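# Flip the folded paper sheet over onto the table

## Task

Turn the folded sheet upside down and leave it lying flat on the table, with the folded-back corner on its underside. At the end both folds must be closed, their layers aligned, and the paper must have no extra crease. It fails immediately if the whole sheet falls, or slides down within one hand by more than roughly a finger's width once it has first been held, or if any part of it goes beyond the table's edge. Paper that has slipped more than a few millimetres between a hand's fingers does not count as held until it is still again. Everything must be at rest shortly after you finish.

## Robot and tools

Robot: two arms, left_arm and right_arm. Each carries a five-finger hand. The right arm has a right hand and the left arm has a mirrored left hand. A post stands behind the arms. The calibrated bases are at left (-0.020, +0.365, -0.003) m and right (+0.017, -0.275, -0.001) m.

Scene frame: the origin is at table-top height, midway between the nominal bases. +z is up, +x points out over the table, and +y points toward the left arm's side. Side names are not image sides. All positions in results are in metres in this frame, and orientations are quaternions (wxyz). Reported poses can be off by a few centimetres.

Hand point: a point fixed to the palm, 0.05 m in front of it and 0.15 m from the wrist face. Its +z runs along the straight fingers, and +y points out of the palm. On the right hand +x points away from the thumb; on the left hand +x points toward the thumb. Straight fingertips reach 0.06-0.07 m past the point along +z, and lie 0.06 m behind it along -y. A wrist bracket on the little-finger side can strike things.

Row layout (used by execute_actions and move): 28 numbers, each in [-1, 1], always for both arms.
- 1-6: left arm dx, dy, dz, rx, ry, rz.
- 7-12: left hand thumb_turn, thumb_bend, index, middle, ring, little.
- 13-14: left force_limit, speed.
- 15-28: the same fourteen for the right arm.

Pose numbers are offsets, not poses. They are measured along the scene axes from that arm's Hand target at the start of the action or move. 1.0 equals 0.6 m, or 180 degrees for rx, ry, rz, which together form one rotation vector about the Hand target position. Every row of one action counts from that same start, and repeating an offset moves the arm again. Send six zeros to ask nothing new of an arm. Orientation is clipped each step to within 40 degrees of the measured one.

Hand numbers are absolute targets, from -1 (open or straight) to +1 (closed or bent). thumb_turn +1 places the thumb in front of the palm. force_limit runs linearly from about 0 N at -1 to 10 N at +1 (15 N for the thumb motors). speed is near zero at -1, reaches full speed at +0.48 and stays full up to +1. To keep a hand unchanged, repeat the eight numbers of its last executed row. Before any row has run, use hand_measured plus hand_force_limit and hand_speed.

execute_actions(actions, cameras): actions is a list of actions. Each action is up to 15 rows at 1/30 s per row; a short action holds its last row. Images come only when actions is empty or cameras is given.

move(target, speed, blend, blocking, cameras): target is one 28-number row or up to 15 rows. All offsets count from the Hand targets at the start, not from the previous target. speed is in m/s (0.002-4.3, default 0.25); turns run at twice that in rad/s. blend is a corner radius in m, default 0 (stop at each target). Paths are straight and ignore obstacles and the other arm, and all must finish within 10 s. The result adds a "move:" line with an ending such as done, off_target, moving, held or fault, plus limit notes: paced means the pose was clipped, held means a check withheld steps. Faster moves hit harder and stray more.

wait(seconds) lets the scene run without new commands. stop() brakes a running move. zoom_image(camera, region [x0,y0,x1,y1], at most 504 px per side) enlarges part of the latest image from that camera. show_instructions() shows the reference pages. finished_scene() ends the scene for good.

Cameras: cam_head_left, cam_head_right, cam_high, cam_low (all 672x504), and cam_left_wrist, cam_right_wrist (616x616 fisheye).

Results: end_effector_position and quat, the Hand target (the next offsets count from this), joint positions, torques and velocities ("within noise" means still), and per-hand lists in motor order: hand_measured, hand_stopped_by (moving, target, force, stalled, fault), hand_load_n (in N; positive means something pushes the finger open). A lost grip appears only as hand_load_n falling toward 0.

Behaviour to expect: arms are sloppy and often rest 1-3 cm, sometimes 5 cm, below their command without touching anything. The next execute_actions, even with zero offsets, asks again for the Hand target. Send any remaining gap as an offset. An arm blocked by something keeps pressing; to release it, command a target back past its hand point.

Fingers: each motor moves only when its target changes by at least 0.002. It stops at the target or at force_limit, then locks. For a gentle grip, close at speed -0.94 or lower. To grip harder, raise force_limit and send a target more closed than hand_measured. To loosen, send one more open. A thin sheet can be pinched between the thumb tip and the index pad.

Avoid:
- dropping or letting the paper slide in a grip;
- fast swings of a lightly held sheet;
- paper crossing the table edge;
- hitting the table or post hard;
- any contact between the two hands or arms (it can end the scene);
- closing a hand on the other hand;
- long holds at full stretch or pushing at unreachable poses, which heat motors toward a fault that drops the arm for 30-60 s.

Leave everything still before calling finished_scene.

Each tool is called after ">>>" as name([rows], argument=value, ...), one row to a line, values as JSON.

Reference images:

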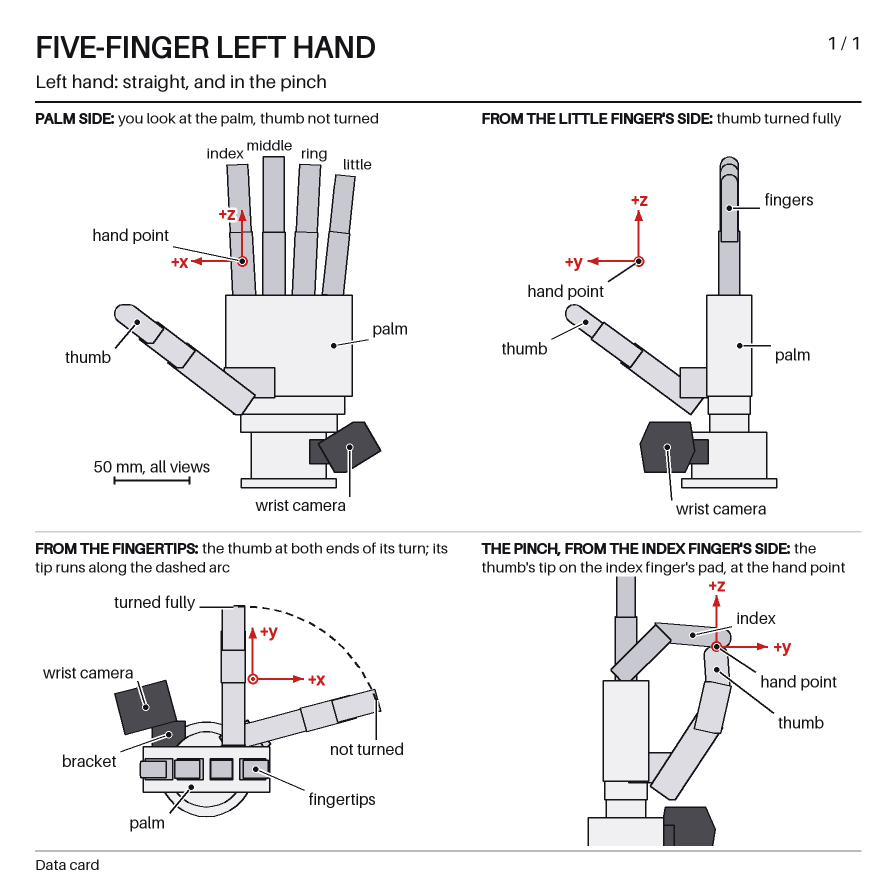

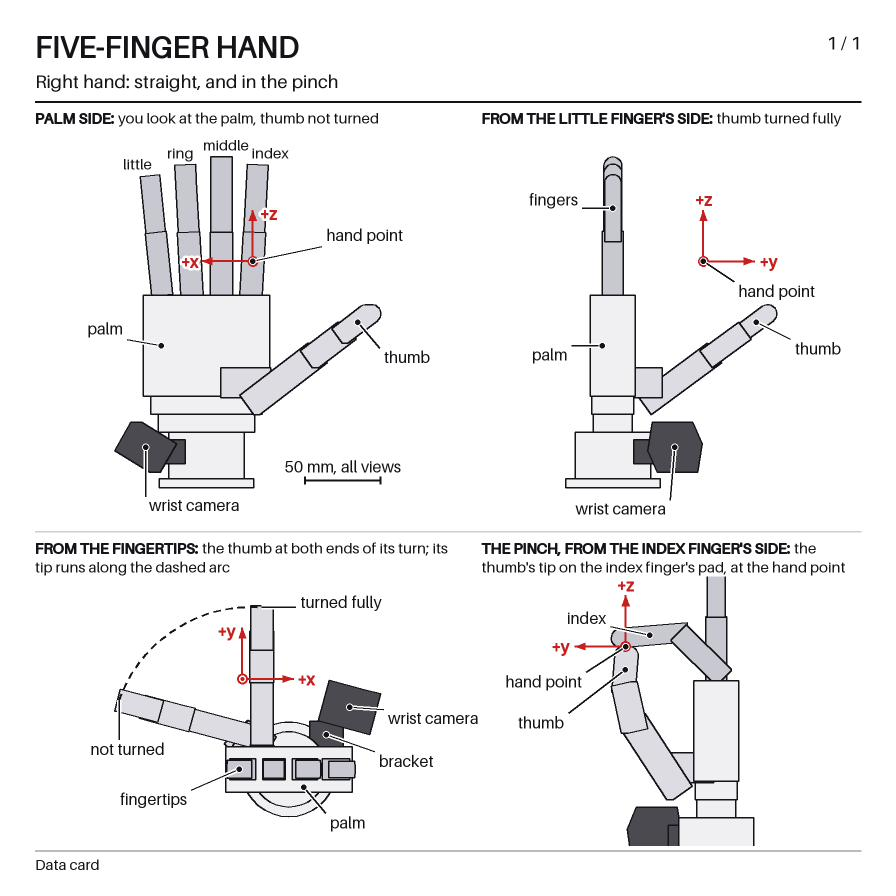

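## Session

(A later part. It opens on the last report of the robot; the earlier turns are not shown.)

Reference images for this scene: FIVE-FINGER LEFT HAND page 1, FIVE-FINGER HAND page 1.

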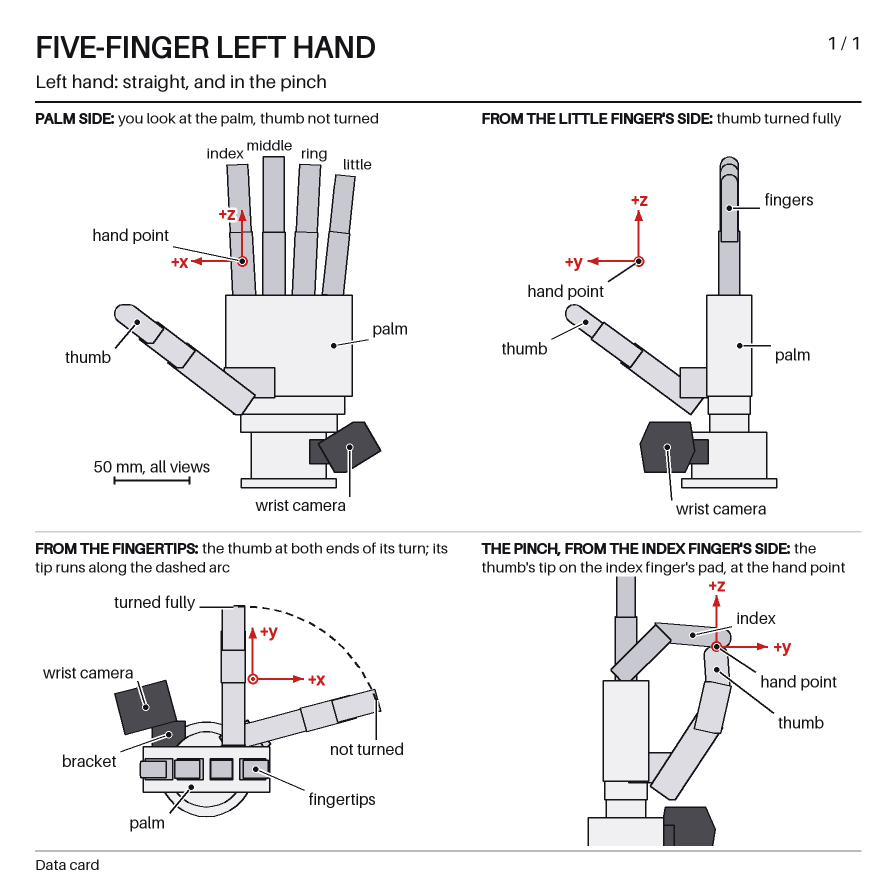

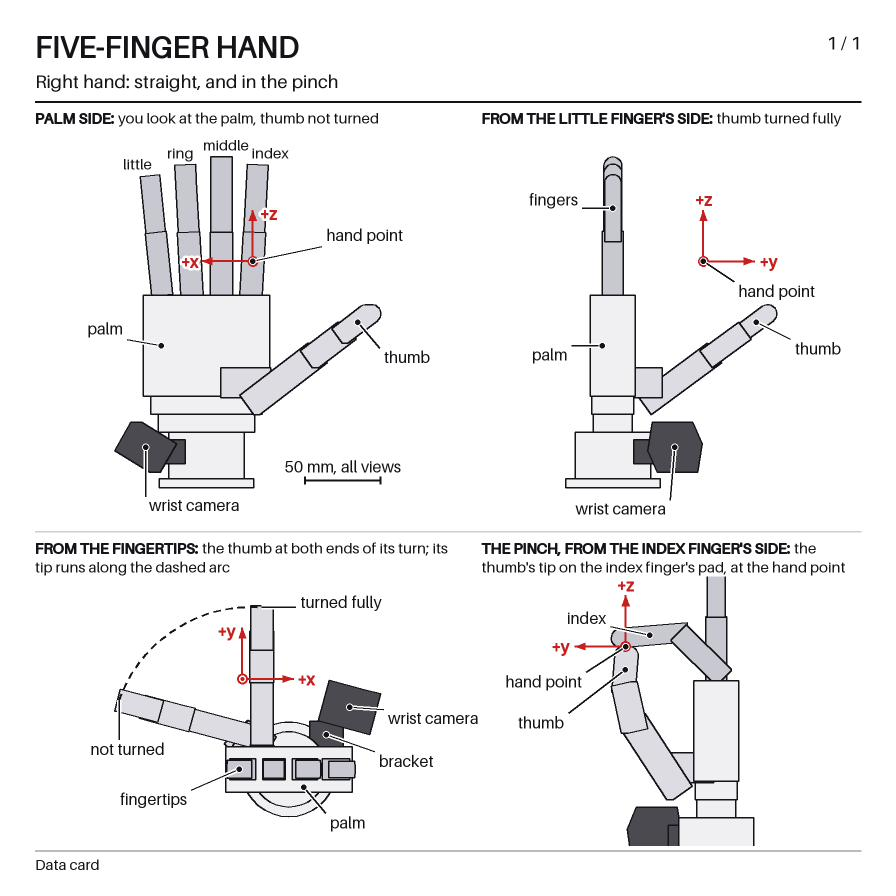

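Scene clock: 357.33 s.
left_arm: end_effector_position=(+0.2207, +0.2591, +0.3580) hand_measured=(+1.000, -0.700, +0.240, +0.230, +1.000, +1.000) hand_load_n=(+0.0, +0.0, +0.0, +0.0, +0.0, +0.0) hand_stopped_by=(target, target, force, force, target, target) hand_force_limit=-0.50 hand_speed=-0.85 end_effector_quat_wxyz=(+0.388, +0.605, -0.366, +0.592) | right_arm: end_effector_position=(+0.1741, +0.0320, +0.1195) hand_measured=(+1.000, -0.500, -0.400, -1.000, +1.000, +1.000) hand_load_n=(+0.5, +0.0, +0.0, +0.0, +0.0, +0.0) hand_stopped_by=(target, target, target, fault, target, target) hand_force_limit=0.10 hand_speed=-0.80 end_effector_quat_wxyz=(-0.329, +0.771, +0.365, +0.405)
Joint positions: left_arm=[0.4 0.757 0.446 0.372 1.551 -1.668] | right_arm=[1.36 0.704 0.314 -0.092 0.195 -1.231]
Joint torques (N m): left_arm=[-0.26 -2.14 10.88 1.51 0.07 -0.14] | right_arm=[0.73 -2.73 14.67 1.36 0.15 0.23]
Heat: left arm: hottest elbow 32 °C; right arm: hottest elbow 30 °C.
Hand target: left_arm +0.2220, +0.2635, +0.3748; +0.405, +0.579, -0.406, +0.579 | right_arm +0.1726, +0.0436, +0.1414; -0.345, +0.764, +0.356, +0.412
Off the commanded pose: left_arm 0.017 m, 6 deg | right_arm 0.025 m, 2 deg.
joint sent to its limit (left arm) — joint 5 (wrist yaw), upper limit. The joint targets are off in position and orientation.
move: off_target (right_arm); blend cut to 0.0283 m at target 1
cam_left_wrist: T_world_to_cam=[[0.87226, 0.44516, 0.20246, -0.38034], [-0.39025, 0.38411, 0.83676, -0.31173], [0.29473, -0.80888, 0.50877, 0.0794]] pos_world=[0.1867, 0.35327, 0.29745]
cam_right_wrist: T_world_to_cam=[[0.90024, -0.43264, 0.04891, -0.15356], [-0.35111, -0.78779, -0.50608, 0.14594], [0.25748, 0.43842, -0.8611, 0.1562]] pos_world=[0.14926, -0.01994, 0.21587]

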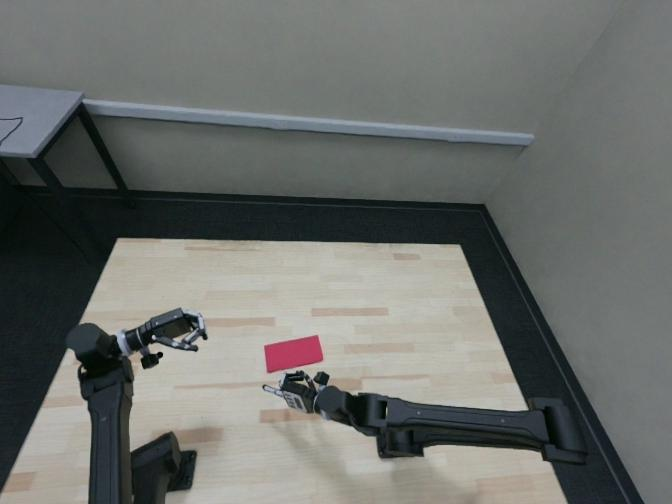

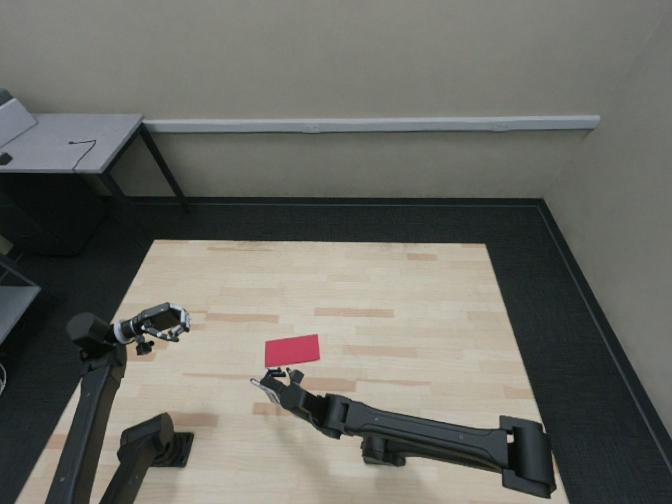

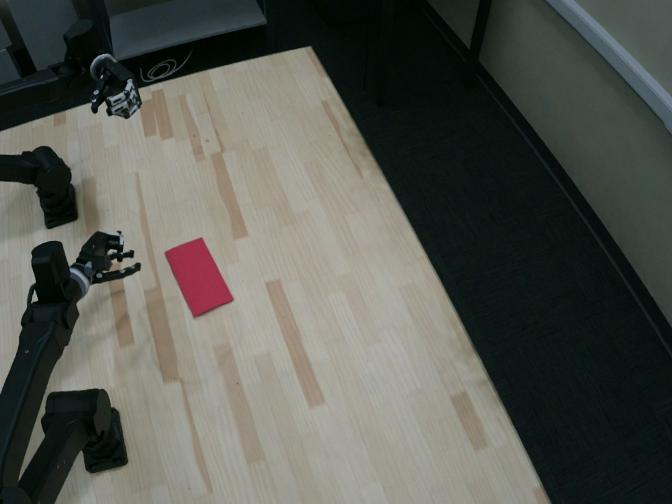

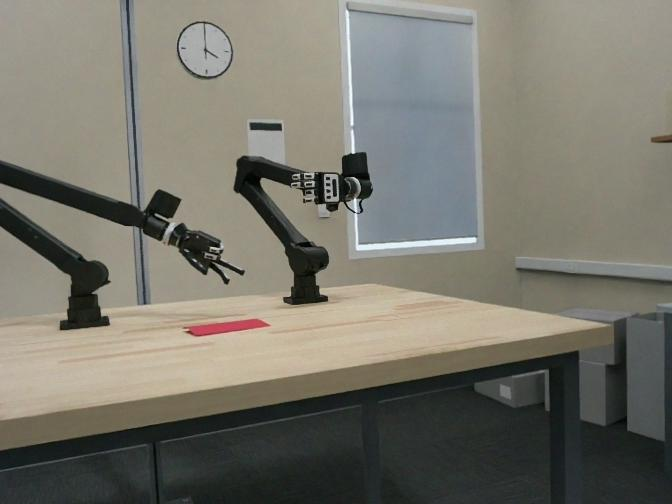

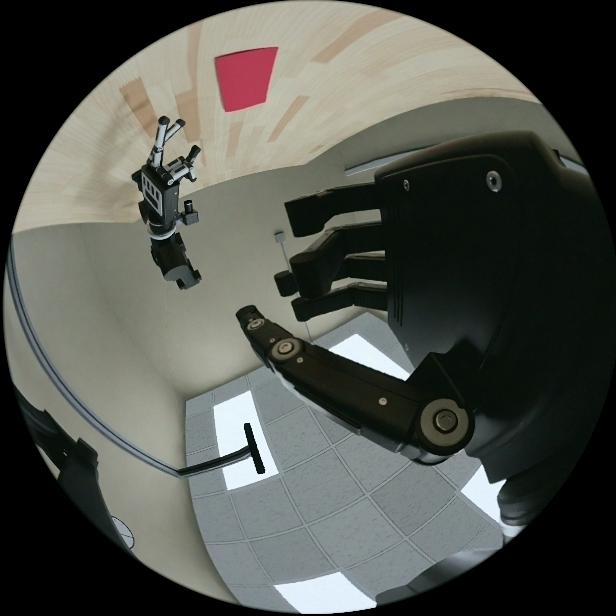

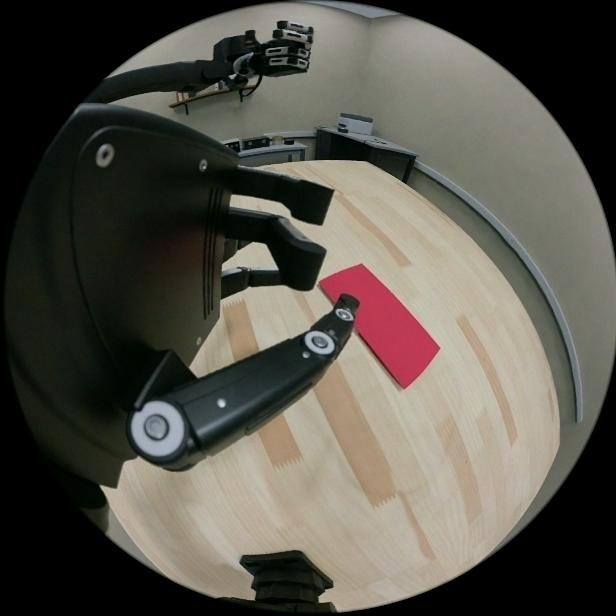

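>>> zoom_image(camera="cam_right_wrist", region=[300, 240, 460, 400])

>>> zoom_image(camera="cam_low", region=[170, 300, 290, 350])

>>> zoom_image(camera="cam_left_wrist", region=[200, 30, 300, 130])

Scaled by 3.150 from the camera's image (finer frame: 880x880).

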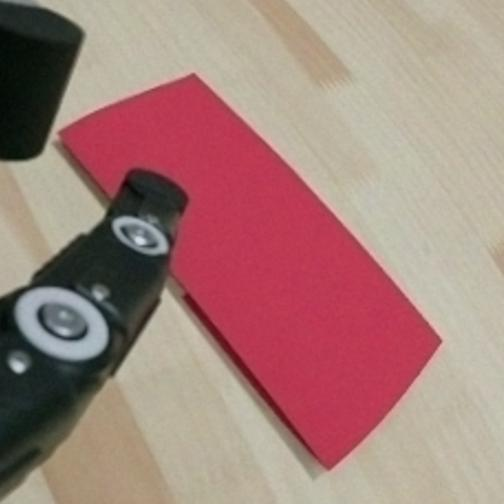

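Scaled by 4.200.

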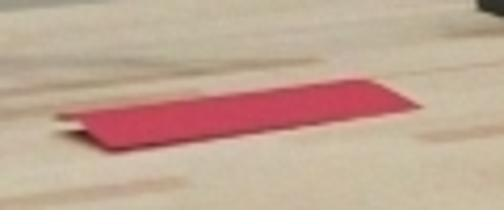

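Scaled by 5.040 from the camera's image (finer frame: 880x880).

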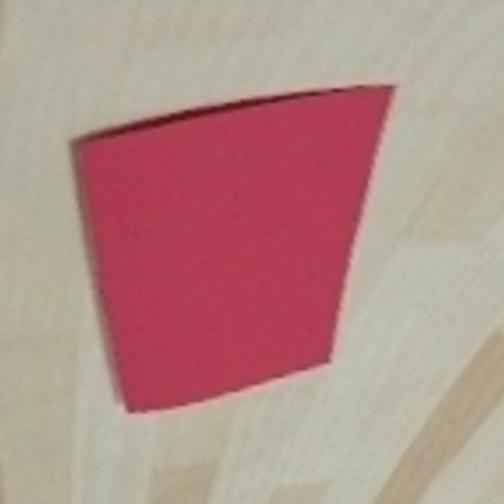

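>>> move([
  [0,0,0,0,0,0,-1,-1,-1,-1,-1,-1,-0.5,0, 0.0,-0.15,0.12,0,0,0,1,-0.5,-0.4,-1,1,1,0.1,-0.8],
  [0,0,0,0,0,0,-1,-1,-1,-1,-1,-1,-0.5,0, 0.10,-0.50,0.2,0,0,0,1,-0.5,-0.4,-1,1,1,0.1,-0.8],
], speed=0.2, blend=[0.03,0], cameras=["cam_head_left"])

Scene clock: 371.30 s.
left_arm: end_effector_position=(+0.2208, +0.2591, +0.3582) hand_measured=(-1.000, -1.000, -1.000, -1.000, -1.000, -1.000) hand_load_n=(+0.0, +0.0, +0.0, +0.0, +0.0, +0.0) hand_stopped_by=(target, target, target, target, target, target) hand_force_limit=-0.50 hand_speed=0.00 end_effector_quat_wxyz=(+0.389, +0.605, -0.365, +0.591) | right_arm: end_effector_position=(+0.2293, -0.2537, +0.2369) hand_measured=(+1.000, -0.500, -0.400, -1.000, +1.000, +1.000) hand_load_n=(+0.0, +0.0, +0.0, +0.0, +0.0, +0.0) hand_stopped_by=(target, target, target, fault, target, target) hand_force_limit=0.10 hand_speed=-0.80 end_effector_quat_wxyz=(-0.208, +0.863, +0.199, +0.414)
Joint positions: left_arm=[0.4 0.757 0.446 0.372 1.551 -1.671] | right_arm=[-0.3 0.293 0.664 -1.287 -0.769 -2.067]
Joint torques (N m): left_arm=[-0.26 -2.14 10.89 1.59 0.07 -0.1] | right_arm=[-0.38 2.61 15.08 0.87 -0.55 -0.14]
Heat: left arm: hottest elbow 33 °C; right arm: hottest elbow 32 °C.
Hand target: left_arm +0.2220, +0.2635, +0.3748; +0.405, +0.579, -0.406, +0.579 | right_arm +0.2326, -0.2564, +0.2614; -0.345, +0.764, +0.356, +0.412
Off the commanded pose: left_arm 0.017 m, 6 deg | right_arm 0.025 m, 27 deg.
joint sent to its limit (left arm) — joint 5 (wrist yaw), upper limit. The joint targets are off in position and orientation.
joint sent to its limit (right arm) — joint 6 (wrist roll), lower limit. The joint targets are off in position and orientation.
move: off_target (right_arm); blend cut to 0 m at target 1

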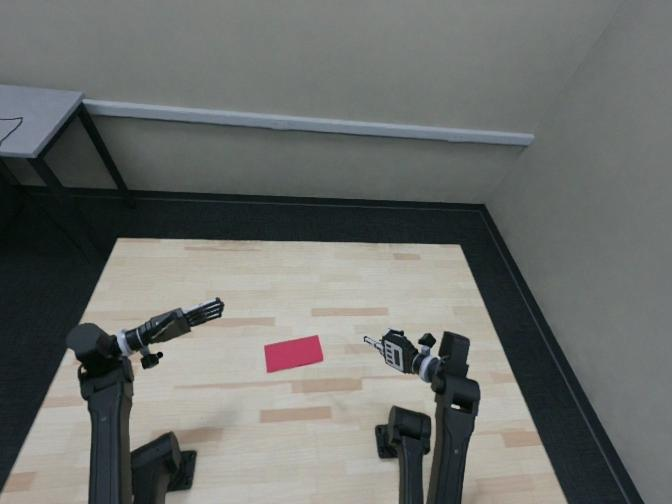

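>>> move([
  [0,-0.05,-0.08,0.3975,-0.305,-0.0659,-1,-1,-1,-1,-1,-1,-0.5,0, 0,0,0,0,0,0,1,-0.5,-0.4,-1,1,1,0.1,-0.8],
  [-0.018,-0.379,-0.425,0.3975,-0.305,-0.0659,-1,-1,-1,-1,-1,-1,-0.5,0, 0,0,0,0,0,0,1,-0.5,-0.4,-1,1,1,0.1,-0.8],
], speed=[0.3,0.2], cameras=["cam_head_left","cam_low","cam_high","cam_left_wrist"])

Scene clock: 379.53 s.
left_arm: end_effector_position=(+0.2085, +0.0414, +0.1149) hand_measured=(-1.000, -1.000, -1.000, -1.000, -1.000, -1.000) hand_load_n=(-0.5, +0.0, +0.0, +0.0, +0.0, +0.0) hand_stopped_by=(target, target, target, target, target, target) hand_force_limit=-0.50 hand_speed=0.00 end_effector_quat_wxyz=(+0.159, -0.341, +0.846, -0.379) | right_arm: end_effector_position=(+0.2293, -0.2537, +0.2369) hand_measured=(+1.000, -0.500, -0.400, -1.000, +1.000, +1.000) hand_load_n=(+0.0, +0.0, +0.0, +0.0, +0.0, +0.0) hand_stopped_by=(target, target, target, fault, target, target) hand_force_limit=0.10 hand_speed=-0.80 end_effector_quat_wxyz=(-0.208, +0.863, +0.199, +0.414)
Joint positions: left_arm=[-0.938 1.015 0.619 -0.332 -0.091 -0.065] | right_arm=[-0.3 0.293 0.664 -1.287 -0.769 -2.067]
Joint torques (N m): left_arm=[-1.55 -5.3 8.51 2.7 -0.14 -0.08] | right_arm=[-0.67 3.08 15.1 0.88 -0.52 -0.17]
Heat: left arm: hottest elbow 33 °C; right arm: hottest elbow 34 °C.
Hand target: left_arm +0.2112, +0.0361, +0.1198; +0.161, -0.346, +0.838, -0.390 | right_arm +0.2326, -0.2564, +0.2614; -0.345, +0.764, +0.356, +0.412
Off the commanded pose: left_arm 0.008 m, 2 deg | right_arm 0.025 m, 27 deg.
joint sent to its limit (right arm) — joint 6 (wrist roll), lower limit. The joint targets are off in position and orientation.
move: done; limits=paced
cam_left_wrist: T_world_to_cam=[[0.25869, -0.61979, 0.7409, -0.11348], [-0.96495, -0.20092, 0.16885, 0.19123], [0.04421, -0.75861, -0.65004, 0.21393]] pos_world=[0.20442, 0.13038, 0.19085]
Images, in order (width x height): cam_head_left 672x504, cam_high 672x504, cam_low 672x504, cam_left_wrist 616x616.

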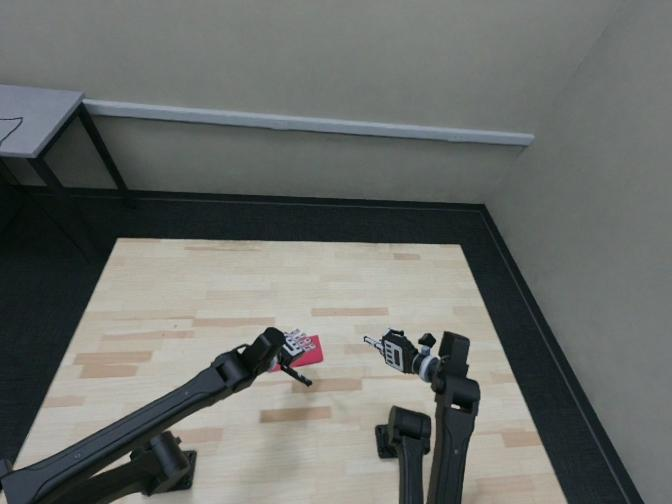

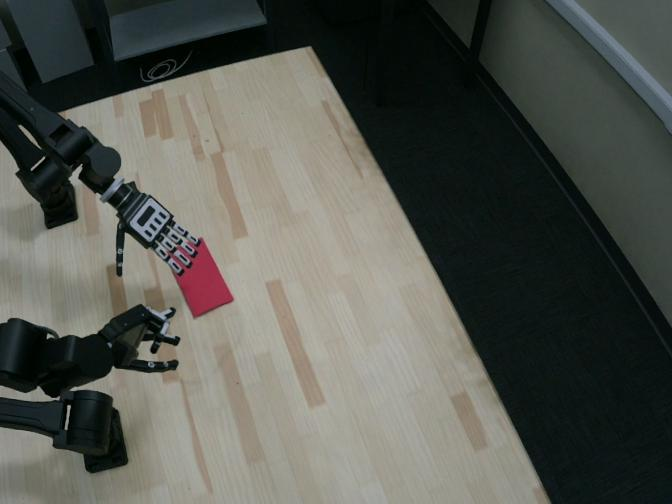

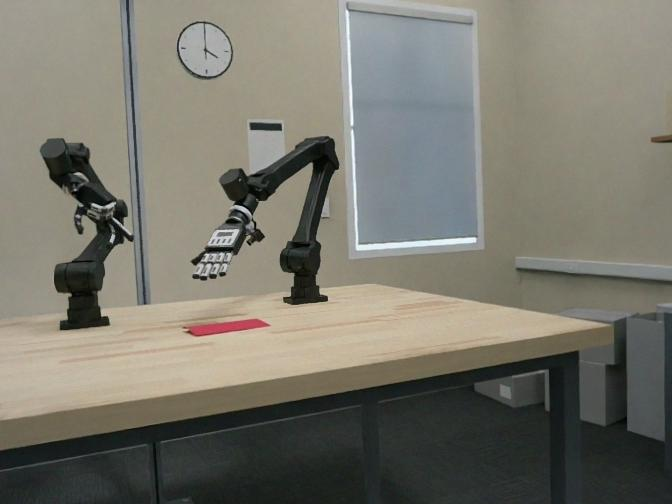

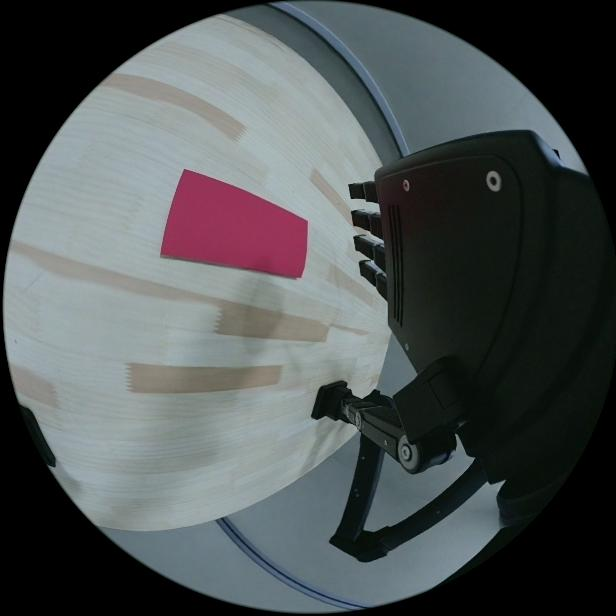

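>>> move([
  [-0.028,0.006,-0.145,0,0,0,-1,-1,-1,-1,-1,-1,-0.5,0, 0,0,0,0,0,0,1,-0.5,-0.4,-1,1,1,0.1,-0.8],
], speed=[0.12], cameras=["cam_low","cam_high","cam_left_wrist"])

>>> zoom_image(camera="cam_low", region=[150, 250, 290, 350])

Scene clock: 384.27 s.
left_arm: end_effector_position=(+0.1963, +0.0473, +0.0300) hand_measured=(-1.000, -1.000, -1.000, -1.000, -1.000, -1.000) hand_load_n=(+0.0, +0.0, +0.0, +0.0, +0.0, +0.0) hand_stopped_by=(target, target, target, target, target, target) hand_force_limit=-0.50 hand_speed=0.00 end_effector_quat_wxyz=(+0.163, -0.345, +0.843, -0.380) | right_arm: end_effector_position=(+0.2293, -0.2537, +0.2369) hand_measured=(+1.000, -0.500, -0.400, -1.000, +1.000, +1.000) hand_load_n=(+0.5, +0.0, +0.0, +0.0, +0.0, +0.0) hand_stopped_by=(target, target, target, fault, target, target) hand_force_limit=0.10 hand_speed=-0.80 end_effector_quat_wxyz=(-0.208, +0.863, +0.199, +0.414)
Joint positions: left_arm=[-0.965 1.15 0.441 -0.017 -0.121 -0.091] | right_arm=[-0.3 0.293 0.664 -1.287 -0.769 -2.067]
Joint torques (N m): left_arm=[-1.79 -5.3 7.28 2.7 -0.16 -0.08] | right_arm=[-0.38 2.96 15.12 0.81 -0.54 -0.15]
Heat: left arm: hottest elbow 32 °C; right arm: hottest elbow 35 °C.
Hand target: left_arm +0.1944, +0.0397, +0.0328; +0.161, -0.346, +0.838, -0.390 | right_arm +0.2326, -0.2564, +0.2614; -0.345, +0.764, +0.356, +0.412
Off the commanded pose: left_arm 0.008 m, 1 deg | right_arm 0.025 m, 27 deg.
joint sent to its limit (right arm) — joint 6 (wrist roll), lower limit. The joint targets are off in position and orientation.
move: done
cam_left_wrist: T_world_to_cam=[[0.26387, -0.61442, 0.74355, -0.04508], [-0.96293, -0.21254, 0.16609, 0.19531], [0.05598, -0.75981, -0.64773, 0.16143]] pos_world=[0.19093, 0.13647, 0.10565]
Images, in order (width x height): cam_high 672x504, cam_low 672x504, cam_left_wrist 616x616.

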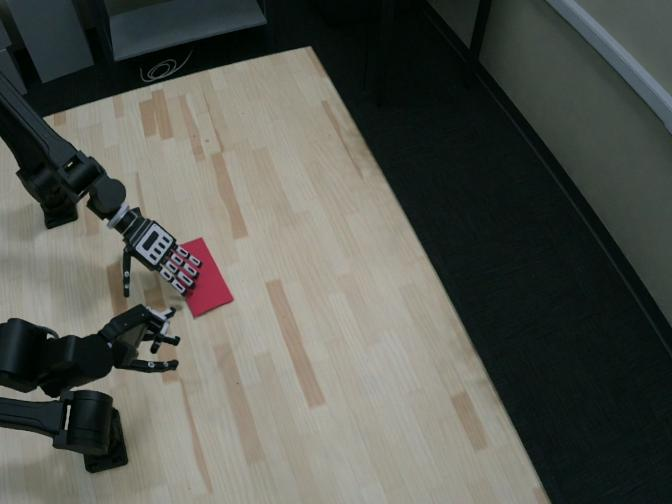

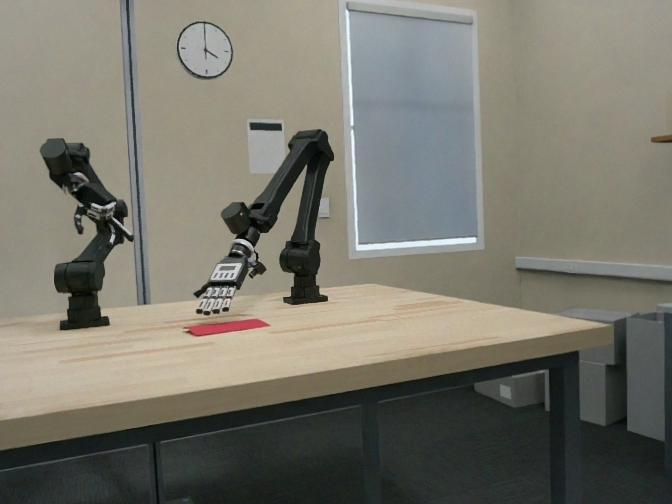

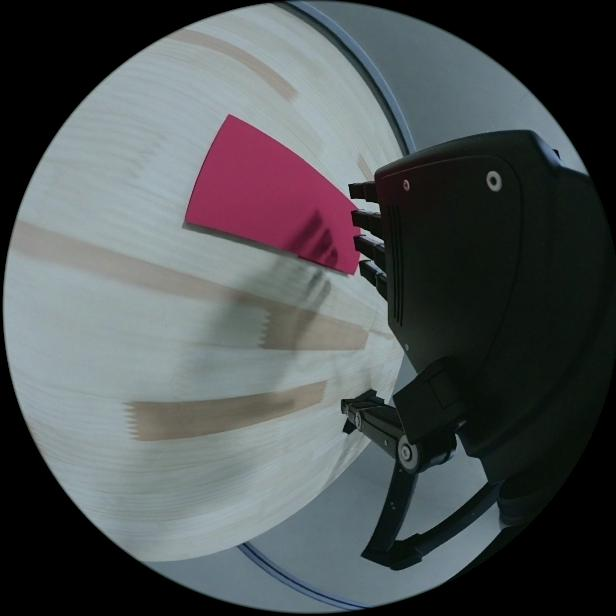

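Scaled by 3.600.

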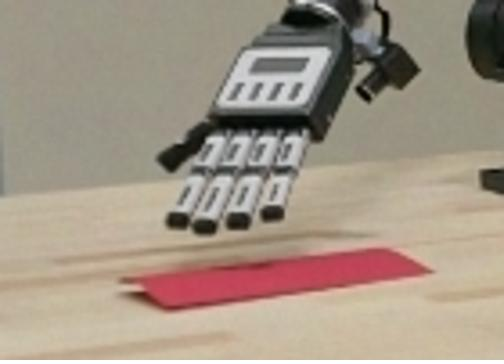

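>>> move([
  [0,0,-0.033,0,0,0,-1,-1,-1,-1,-1,-1,-0.5,0, 0,0,0,0,0,0,1,-0.5,-0.4,-1,1,1,0.1,-0.8],
], speed=[0.06], cameras=["cam_low","cam_high"])

>>> zoom_image(camera="cam_low", region=[150, 250, 290, 350])

>>> zoom_image(camera="cam_high", region=[120, 200, 260, 330])

Scene clock: 386.23 s.
left_arm: end_effector_position=(+0.1968, +0.0465, +0.0111) hand_measured=(-1.000, -1.000, -1.000, -1.000, -1.000, -1.000) hand_load_n=(+0.0, +0.0, -0.5, +0.0, +0.0, +0.0) hand_stopped_by=(target, target, target, target, target, target) hand_force_limit=-0.50 hand_speed=0.00 end_effector_quat_wxyz=(+0.163, -0.346, +0.842, -0.381) | right_arm: end_effector_position=(+0.2293, -0.2537, +0.2369) hand_measured=(+1.000, -0.500, -0.400, -1.000, +1.000, +1.000) hand_load_n=(+0.5, +0.0, +0.0, +0.0, +0.0, +0.0) hand_stopped_by=(target, target, target, fault, target, target) hand_force_limit=0.10 hand_speed=-0.80 end_effector_quat_wxyz=(-0.208, +0.863, +0.199, +0.414)
Joint positions: left_arm=[-0.965 1.211 0.415 0.073 -0.121 -0.093] | right_arm=[-0.3 0.293 0.664 -1.287 -0.769 -2.067]
Joint torques (N m): left_arm=[-1.85 -5.6 6.76 2.7 -0.16 -0.07] | right_arm=[-0.26 3.08 15.17 0.94 -0.53 -0.16]
Heat: left arm: hottest elbow 32 °C; right arm: hottest elbow 35 °C.
Hand target: left_arm +0.1944, +0.0397, +0.0130; +0.161, -0.346, +0.838, -0.390 | right_arm +0.2326, -0.2564, +0.2614; -0.345, +0.764, +0.356, +0.412
Off the commanded pose: left_arm 0.007 m, 1 deg | right_arm 0.025 m, 27 deg.
joint sent to its limit (right arm) — joint 6 (wrist roll), lower limit. The joint targets are off in position and orientation.
move: done
Images, in order (width x height): cam_high 672x504, cam_low 672x504.

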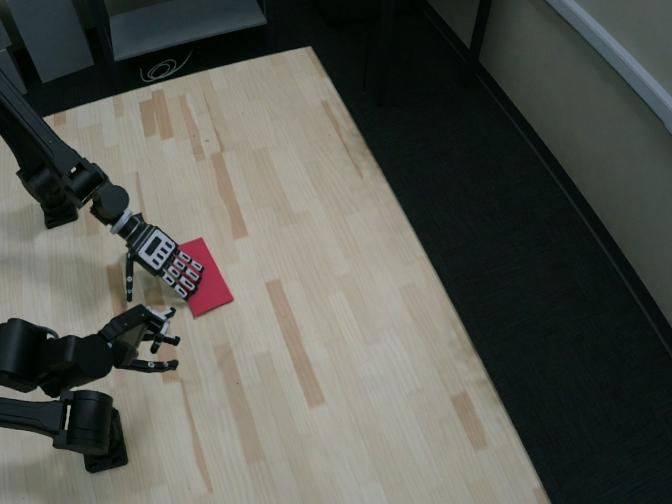

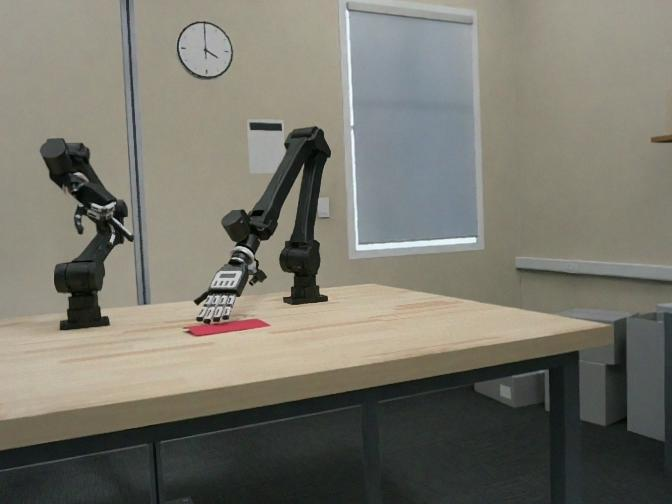

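Scaled by 3.600.

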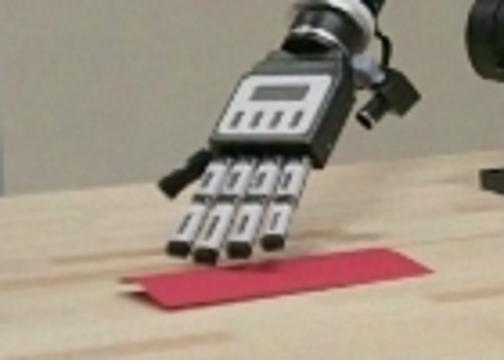

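Scaled by 3.600.

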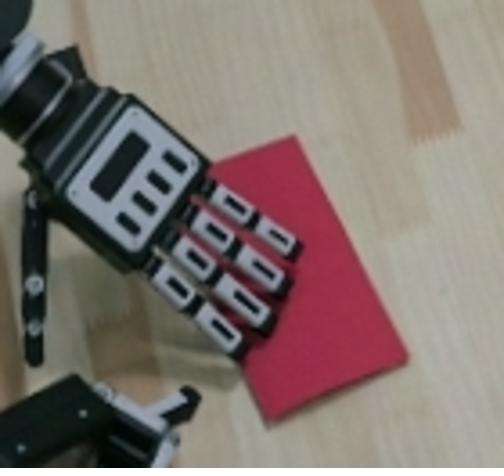

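>>> move([
  [0.003,-0.006,-0.012,0,0,0,-1,-1,-1,-1,-1,-1,-0.5,0, 0,0,0,0,0,0,1,-0.5,-0.4,-1,1,1,0.1,-0.8],
], speed=[0.04])

>>> move([
  [0,0,-0.012,0,0,0,-1,-1,-1,-1,-1,-1,-0.5,0, 0,0,0,0,0,0,1,-0.5,-0.4,-1,1,1,0.1,-0.8],
], speed=[0.04], cameras=["cam_low"])

>>> zoom_image(camera="cam_low", region=[150, 270, 290, 350])

Scene clock: 388.07 s.
left_arm: end_effector_position=(+0.1985, +0.0435, +0.0035) hand_measured=(-1.000, -1.000, -1.000, -1.000, -1.000, -1.000) hand_load_n=(+0.0, +0.0, +0.0, -0.5, +0.0, +0.0) hand_stopped_by=(target, target, target, target, target, target) hand_force_limit=-0.50 hand_speed=0.00 end_effector_quat_wxyz=(+0.163, -0.346, +0.842, -0.380) | right_arm: end_effector_position=(+0.2293, -0.2537, +0.2369) hand_measured=(+1.000, -0.500, -0.400, -1.000, +1.000, +1.000) hand_load_n=(+0.5, +0.0, +0.0, +0.0, +0.0, +0.0) hand_stopped_by=(target, target, target, fault, target, target) hand_force_limit=0.10 hand_speed=-0.80 end_effector_quat_wxyz=(-0.208, +0.863, +0.199, +0.414)
Joint positions: left_arm=[-0.967 1.248 0.415 0.109 -0.123 -0.093] | right_arm=[-0.3 0.293 0.664 -1.287 -0.769 -2.067]
Joint torques (N m): left_arm=[-1.85 -5.77 6.63 2.7 -0.16 -0.08] | right_arm=[-0.26 2.96 15.2 0.94 -0.53 -0.18]
Heat: left arm: hottest elbow 32 °C; right arm: hottest elbow 36 °C.
Hand target: left_arm +0.1962, +0.0361, +0.0058; +0.161, -0.346, +0.838, -0.390 | right_arm +0.2326, -0.2564, +0.2614; -0.345, +0.764, +0.356, +0.412
Off the commanded pose: left_arm 0.008 m, 1 deg | right_arm 0.025 m, 27 deg.
joint sent to its limit (right arm) — joint 6 (wrist roll), lower limit. The joint targets are off in position and orientation.
move: done

Scene clock: 388.97 s.
left_arm: end_effector_position=(+0.1994, +0.0424, -0.0019) hand_measured=(-1.000, -1.000, -1.000, -1.000, -1.000, -1.000) hand_load_n=(-0.5, +0.0, +0.0, +0.0, +0.0, +0.0) hand_stopped_by=(target, target, target, target, target, target) hand_force_limit=-0.50 hand_speed=0.00 end_effector_quat_wxyz=(+0.163, -0.345, +0.841, -0.382) | right_arm: end_effector_position=(+0.2293, -0.2537, +0.2369) hand_measured=(+1.000, -0.500, -0.400, -1.000, +1.000, +1.000) hand_load_n=(+0.0, +0.0, +0.0, +0.0, +0.0, +0.0) hand_stopped_by=(target, target, target, fault, target, target) hand_force_limit=0.10 hand_speed=-0.80 end_effector_quat_wxyz=(-0.208, +0.863, +0.199, +0.414)
Joint positions: left_arm=[-0.967 1.271 0.409 0.142 -0.123 -0.093] | right_arm=[-0.3 0.293 0.664 -1.287 -0.769 -2.067]
Joint torques (N m): left_arm=[-1.85 -5.83 6.27 2.7 -0.16 -0.08] | right_arm=[-0.15 3.08 15.1 0.83 -0.52 -0.14]
Heat: left arm: hottest elbow 32 °C; right arm: hottest elbow 36 °C.
Hand target: left_arm +0.1962, +0.0361, -0.0014; +0.161, -0.346, +0.838, -0.390 | right_arm +0.2326, -0.2564, +0.2614; -0.345, +0.764, +0.356, +0.412
Off the commanded pose: left_arm 0.007 m, 1 deg | right_arm 0.025 m, 27 deg.
joint sent to its limit (right arm) — joint 6 (wrist roll), lower limit. The joint targets are off in position and orientation.
move: done

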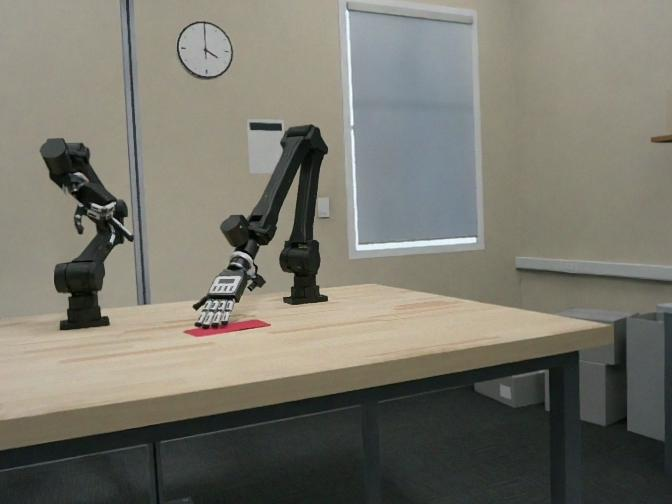

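Scaled by 3.600.

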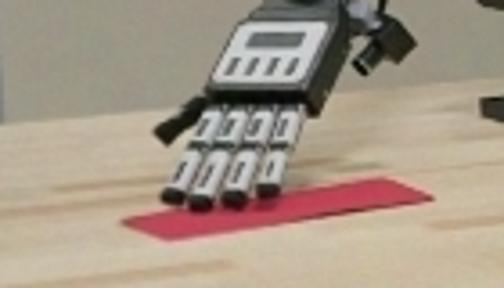

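>>> move([
  [0,0,-0.01,0,0,0,-1,-1,-1,-1,-1,-1,-0.5,0, 0,0,0,0,0,0,1,-0.5,-0.4,-1,1,1,0.1,-0.8],
], speed=[0.03], cameras=["cam_low","cam_high","cam_left_wrist"])

>>> zoom_image(camera="cam_low", region=[150, 270, 290, 350])

>>> zoom_image(camera="cam_high", region=[140, 210, 260, 330])

Scene clock: 390.63 s.
left_arm: end_effector_position=(+0.2000, +0.0408, -0.0061) hand_measured=(-1.000, -1.000, -1.000, -1.000, -1.000, -1.000) hand_load_n=(+0.0, -0.5, +0.0, +0.0, +0.0, +0.0) hand_stopped_by=(target, target, target, target, target, target) hand_force_limit=-0.50 hand_speed=0.00 end_effector_quat_wxyz=(+0.163, -0.348, +0.839, -0.385) | right_arm: end_effector_position=(+0.2293, -0.2537, +0.2369) hand_measured=(+1.000, -0.500, -0.400, -1.000, +1.000, +1.000) hand_load_n=(+0.0, +0.0, +0.0, +0.0, +0.0, +0.0) hand_stopped_by=(target, target, target, fault, target, target) hand_force_limit=0.10 hand_speed=-0.80 end_effector_quat_wxyz=(-0.208, +0.863, +0.199, +0.414)
Joint positions: left_arm=[-0.967 1.291 0.404 0.171 -0.123 -0.1] | right_arm=[-0.3 0.293 0.664 -1.287 -0.769 -2.067]
Joint torques (N m): left_arm=[-1.85 -5.77 6.01 2.69 -0.16 -0.07] | right_arm=[-0.21 2.96 15.04 0.79 -0.54 -0.17]
Heat: left arm: hottest elbow 32 °C; right arm: hottest elbow 36 °C.
Hand target: left_arm +0.1962, +0.0361, -0.0074; +0.161, -0.346, +0.838, -0.390 | right_arm +0.2326, -0.2564, +0.2614; -0.345, +0.764, +0.356, +0.412
Off the commanded pose: left_arm 0.006 m, 1 deg | right_arm 0.025 m, 27 deg.
joint sent to its limit (right arm) — joint 6 (wrist roll), lower limit. The joint targets are off in position and orientation.
move: done
cam_left_wrist: T_world_to_cam=[[0.26563, -0.60321, 0.75205, -0.02401], [-0.96209, -0.21585, 0.1667, 0.20353], [0.06177, -0.76782, -0.63768, 0.13206]] pos_world=[0.19403, 0.13085, 0.06834]
Images, in order (width x height): cam_high 672x504, cam_low 672x504, cam_left_wrist 616x616.

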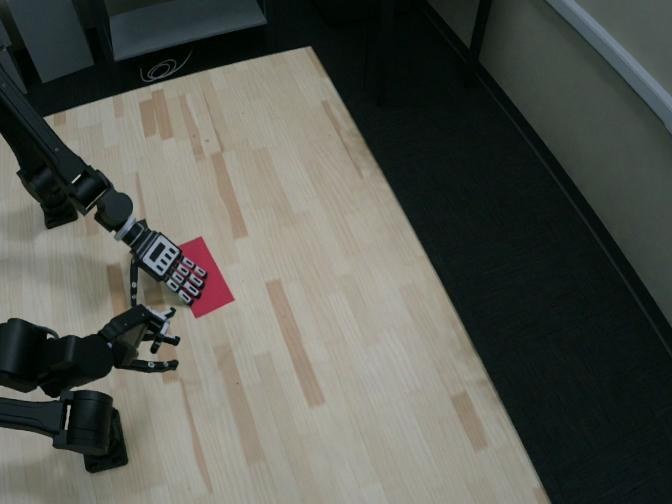

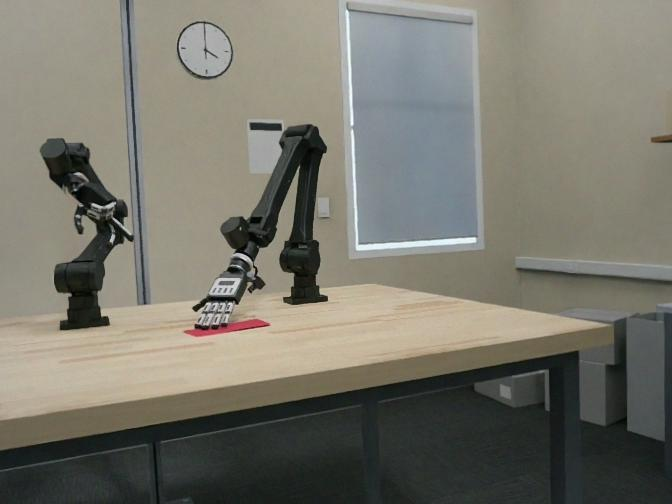

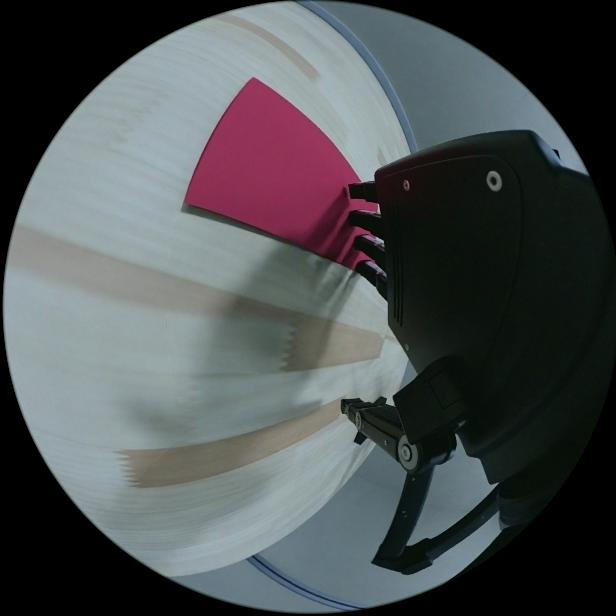

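Scaled by 3.600.

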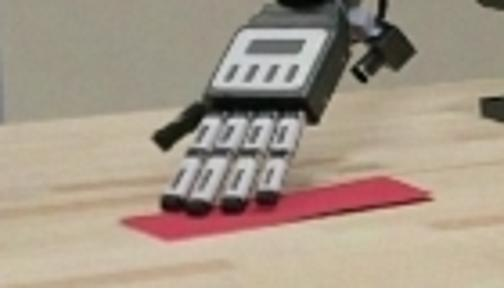

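Scaled by 4.200.

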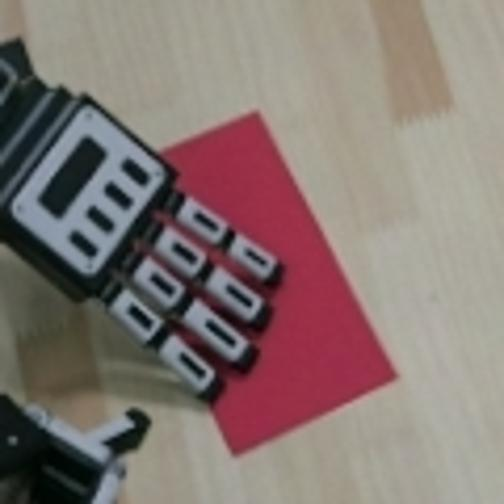

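>>> move([
  [0,0,-0.012,0,0,0,-1,-1,-1,-1,-1,-1,-0.5,0, 0,0,0,0,0,0,1,-0.5,-0.4,-1,1,1,0.1,-0.8],
], speed=[0.03], cameras=["cam_low"])

>>> zoom_image(camera="cam_low", region=[150, 270, 290, 350])

Scene clock: 392.23 s.
left_arm: end_effector_position=(+0.2022, +0.0378, -0.0086) hand_measured=(-1.000, -1.000, -1.000, -1.000, -1.000, -1.000) hand_load_n=(-0.5, +0.0, +0.0, +0.0, +0.0, +0.0) hand_stopped_by=(target, target, target, target, target, target) hand_force_limit=-0.50 hand_speed=0.00 end_effector_quat_wxyz=(+0.164, -0.348, +0.836, -0.392) | right_arm: end_effector_position=(+0.2293, -0.2537, +0.2369) hand_measured=(+1.000, -0.500, -0.400, -1.000, +1.000, +1.000) hand_load_n=(+0.0, +0.0, +0.0, +0.0, +0.0, +0.0) hand_stopped_by=(target, target, target, fault, target, target) hand_force_limit=0.10 hand_speed=-0.80 end_effector_quat_wxyz=(-0.208, +0.863, +0.199, +0.414)
Joint positions: left_arm=[-0.967 1.311 0.4 0.211 -0.123 -0.1] | right_arm=[-0.3 0.293 0.664 -1.287 -0.769 -2.067]
Joint torques (N m): left_arm=[-1.79 -5.36 5.64 2.41 -0.14 -0.07] | right_arm=[-0.26 3.14 15.04 0.81 -0.53 -0.16]
Heat: left arm: hottest elbow 32 °C; right arm: hottest elbow 36 °C.
Hand target: left_arm +0.1962, +0.0361, -0.0146; +0.161, -0.346, +0.838, -0.390 | right_arm +0.2326, -0.2564, +0.2614; -0.345, +0.764, +0.356, +0.412
Off the commanded pose: left_arm 0.009 m, 0 deg | right_arm 0.025 m, 27 deg.
joint sent to its limit (right arm) — joint 6 (wrist roll), lower limit. The joint targets are off in position and orientation.
move: done

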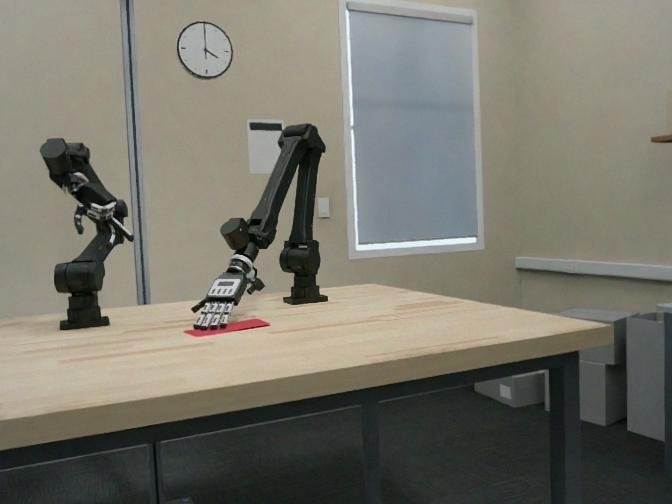

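Scaled by 3.600.

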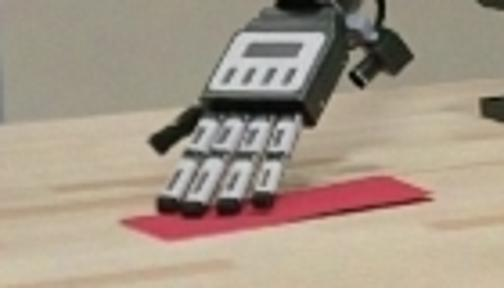

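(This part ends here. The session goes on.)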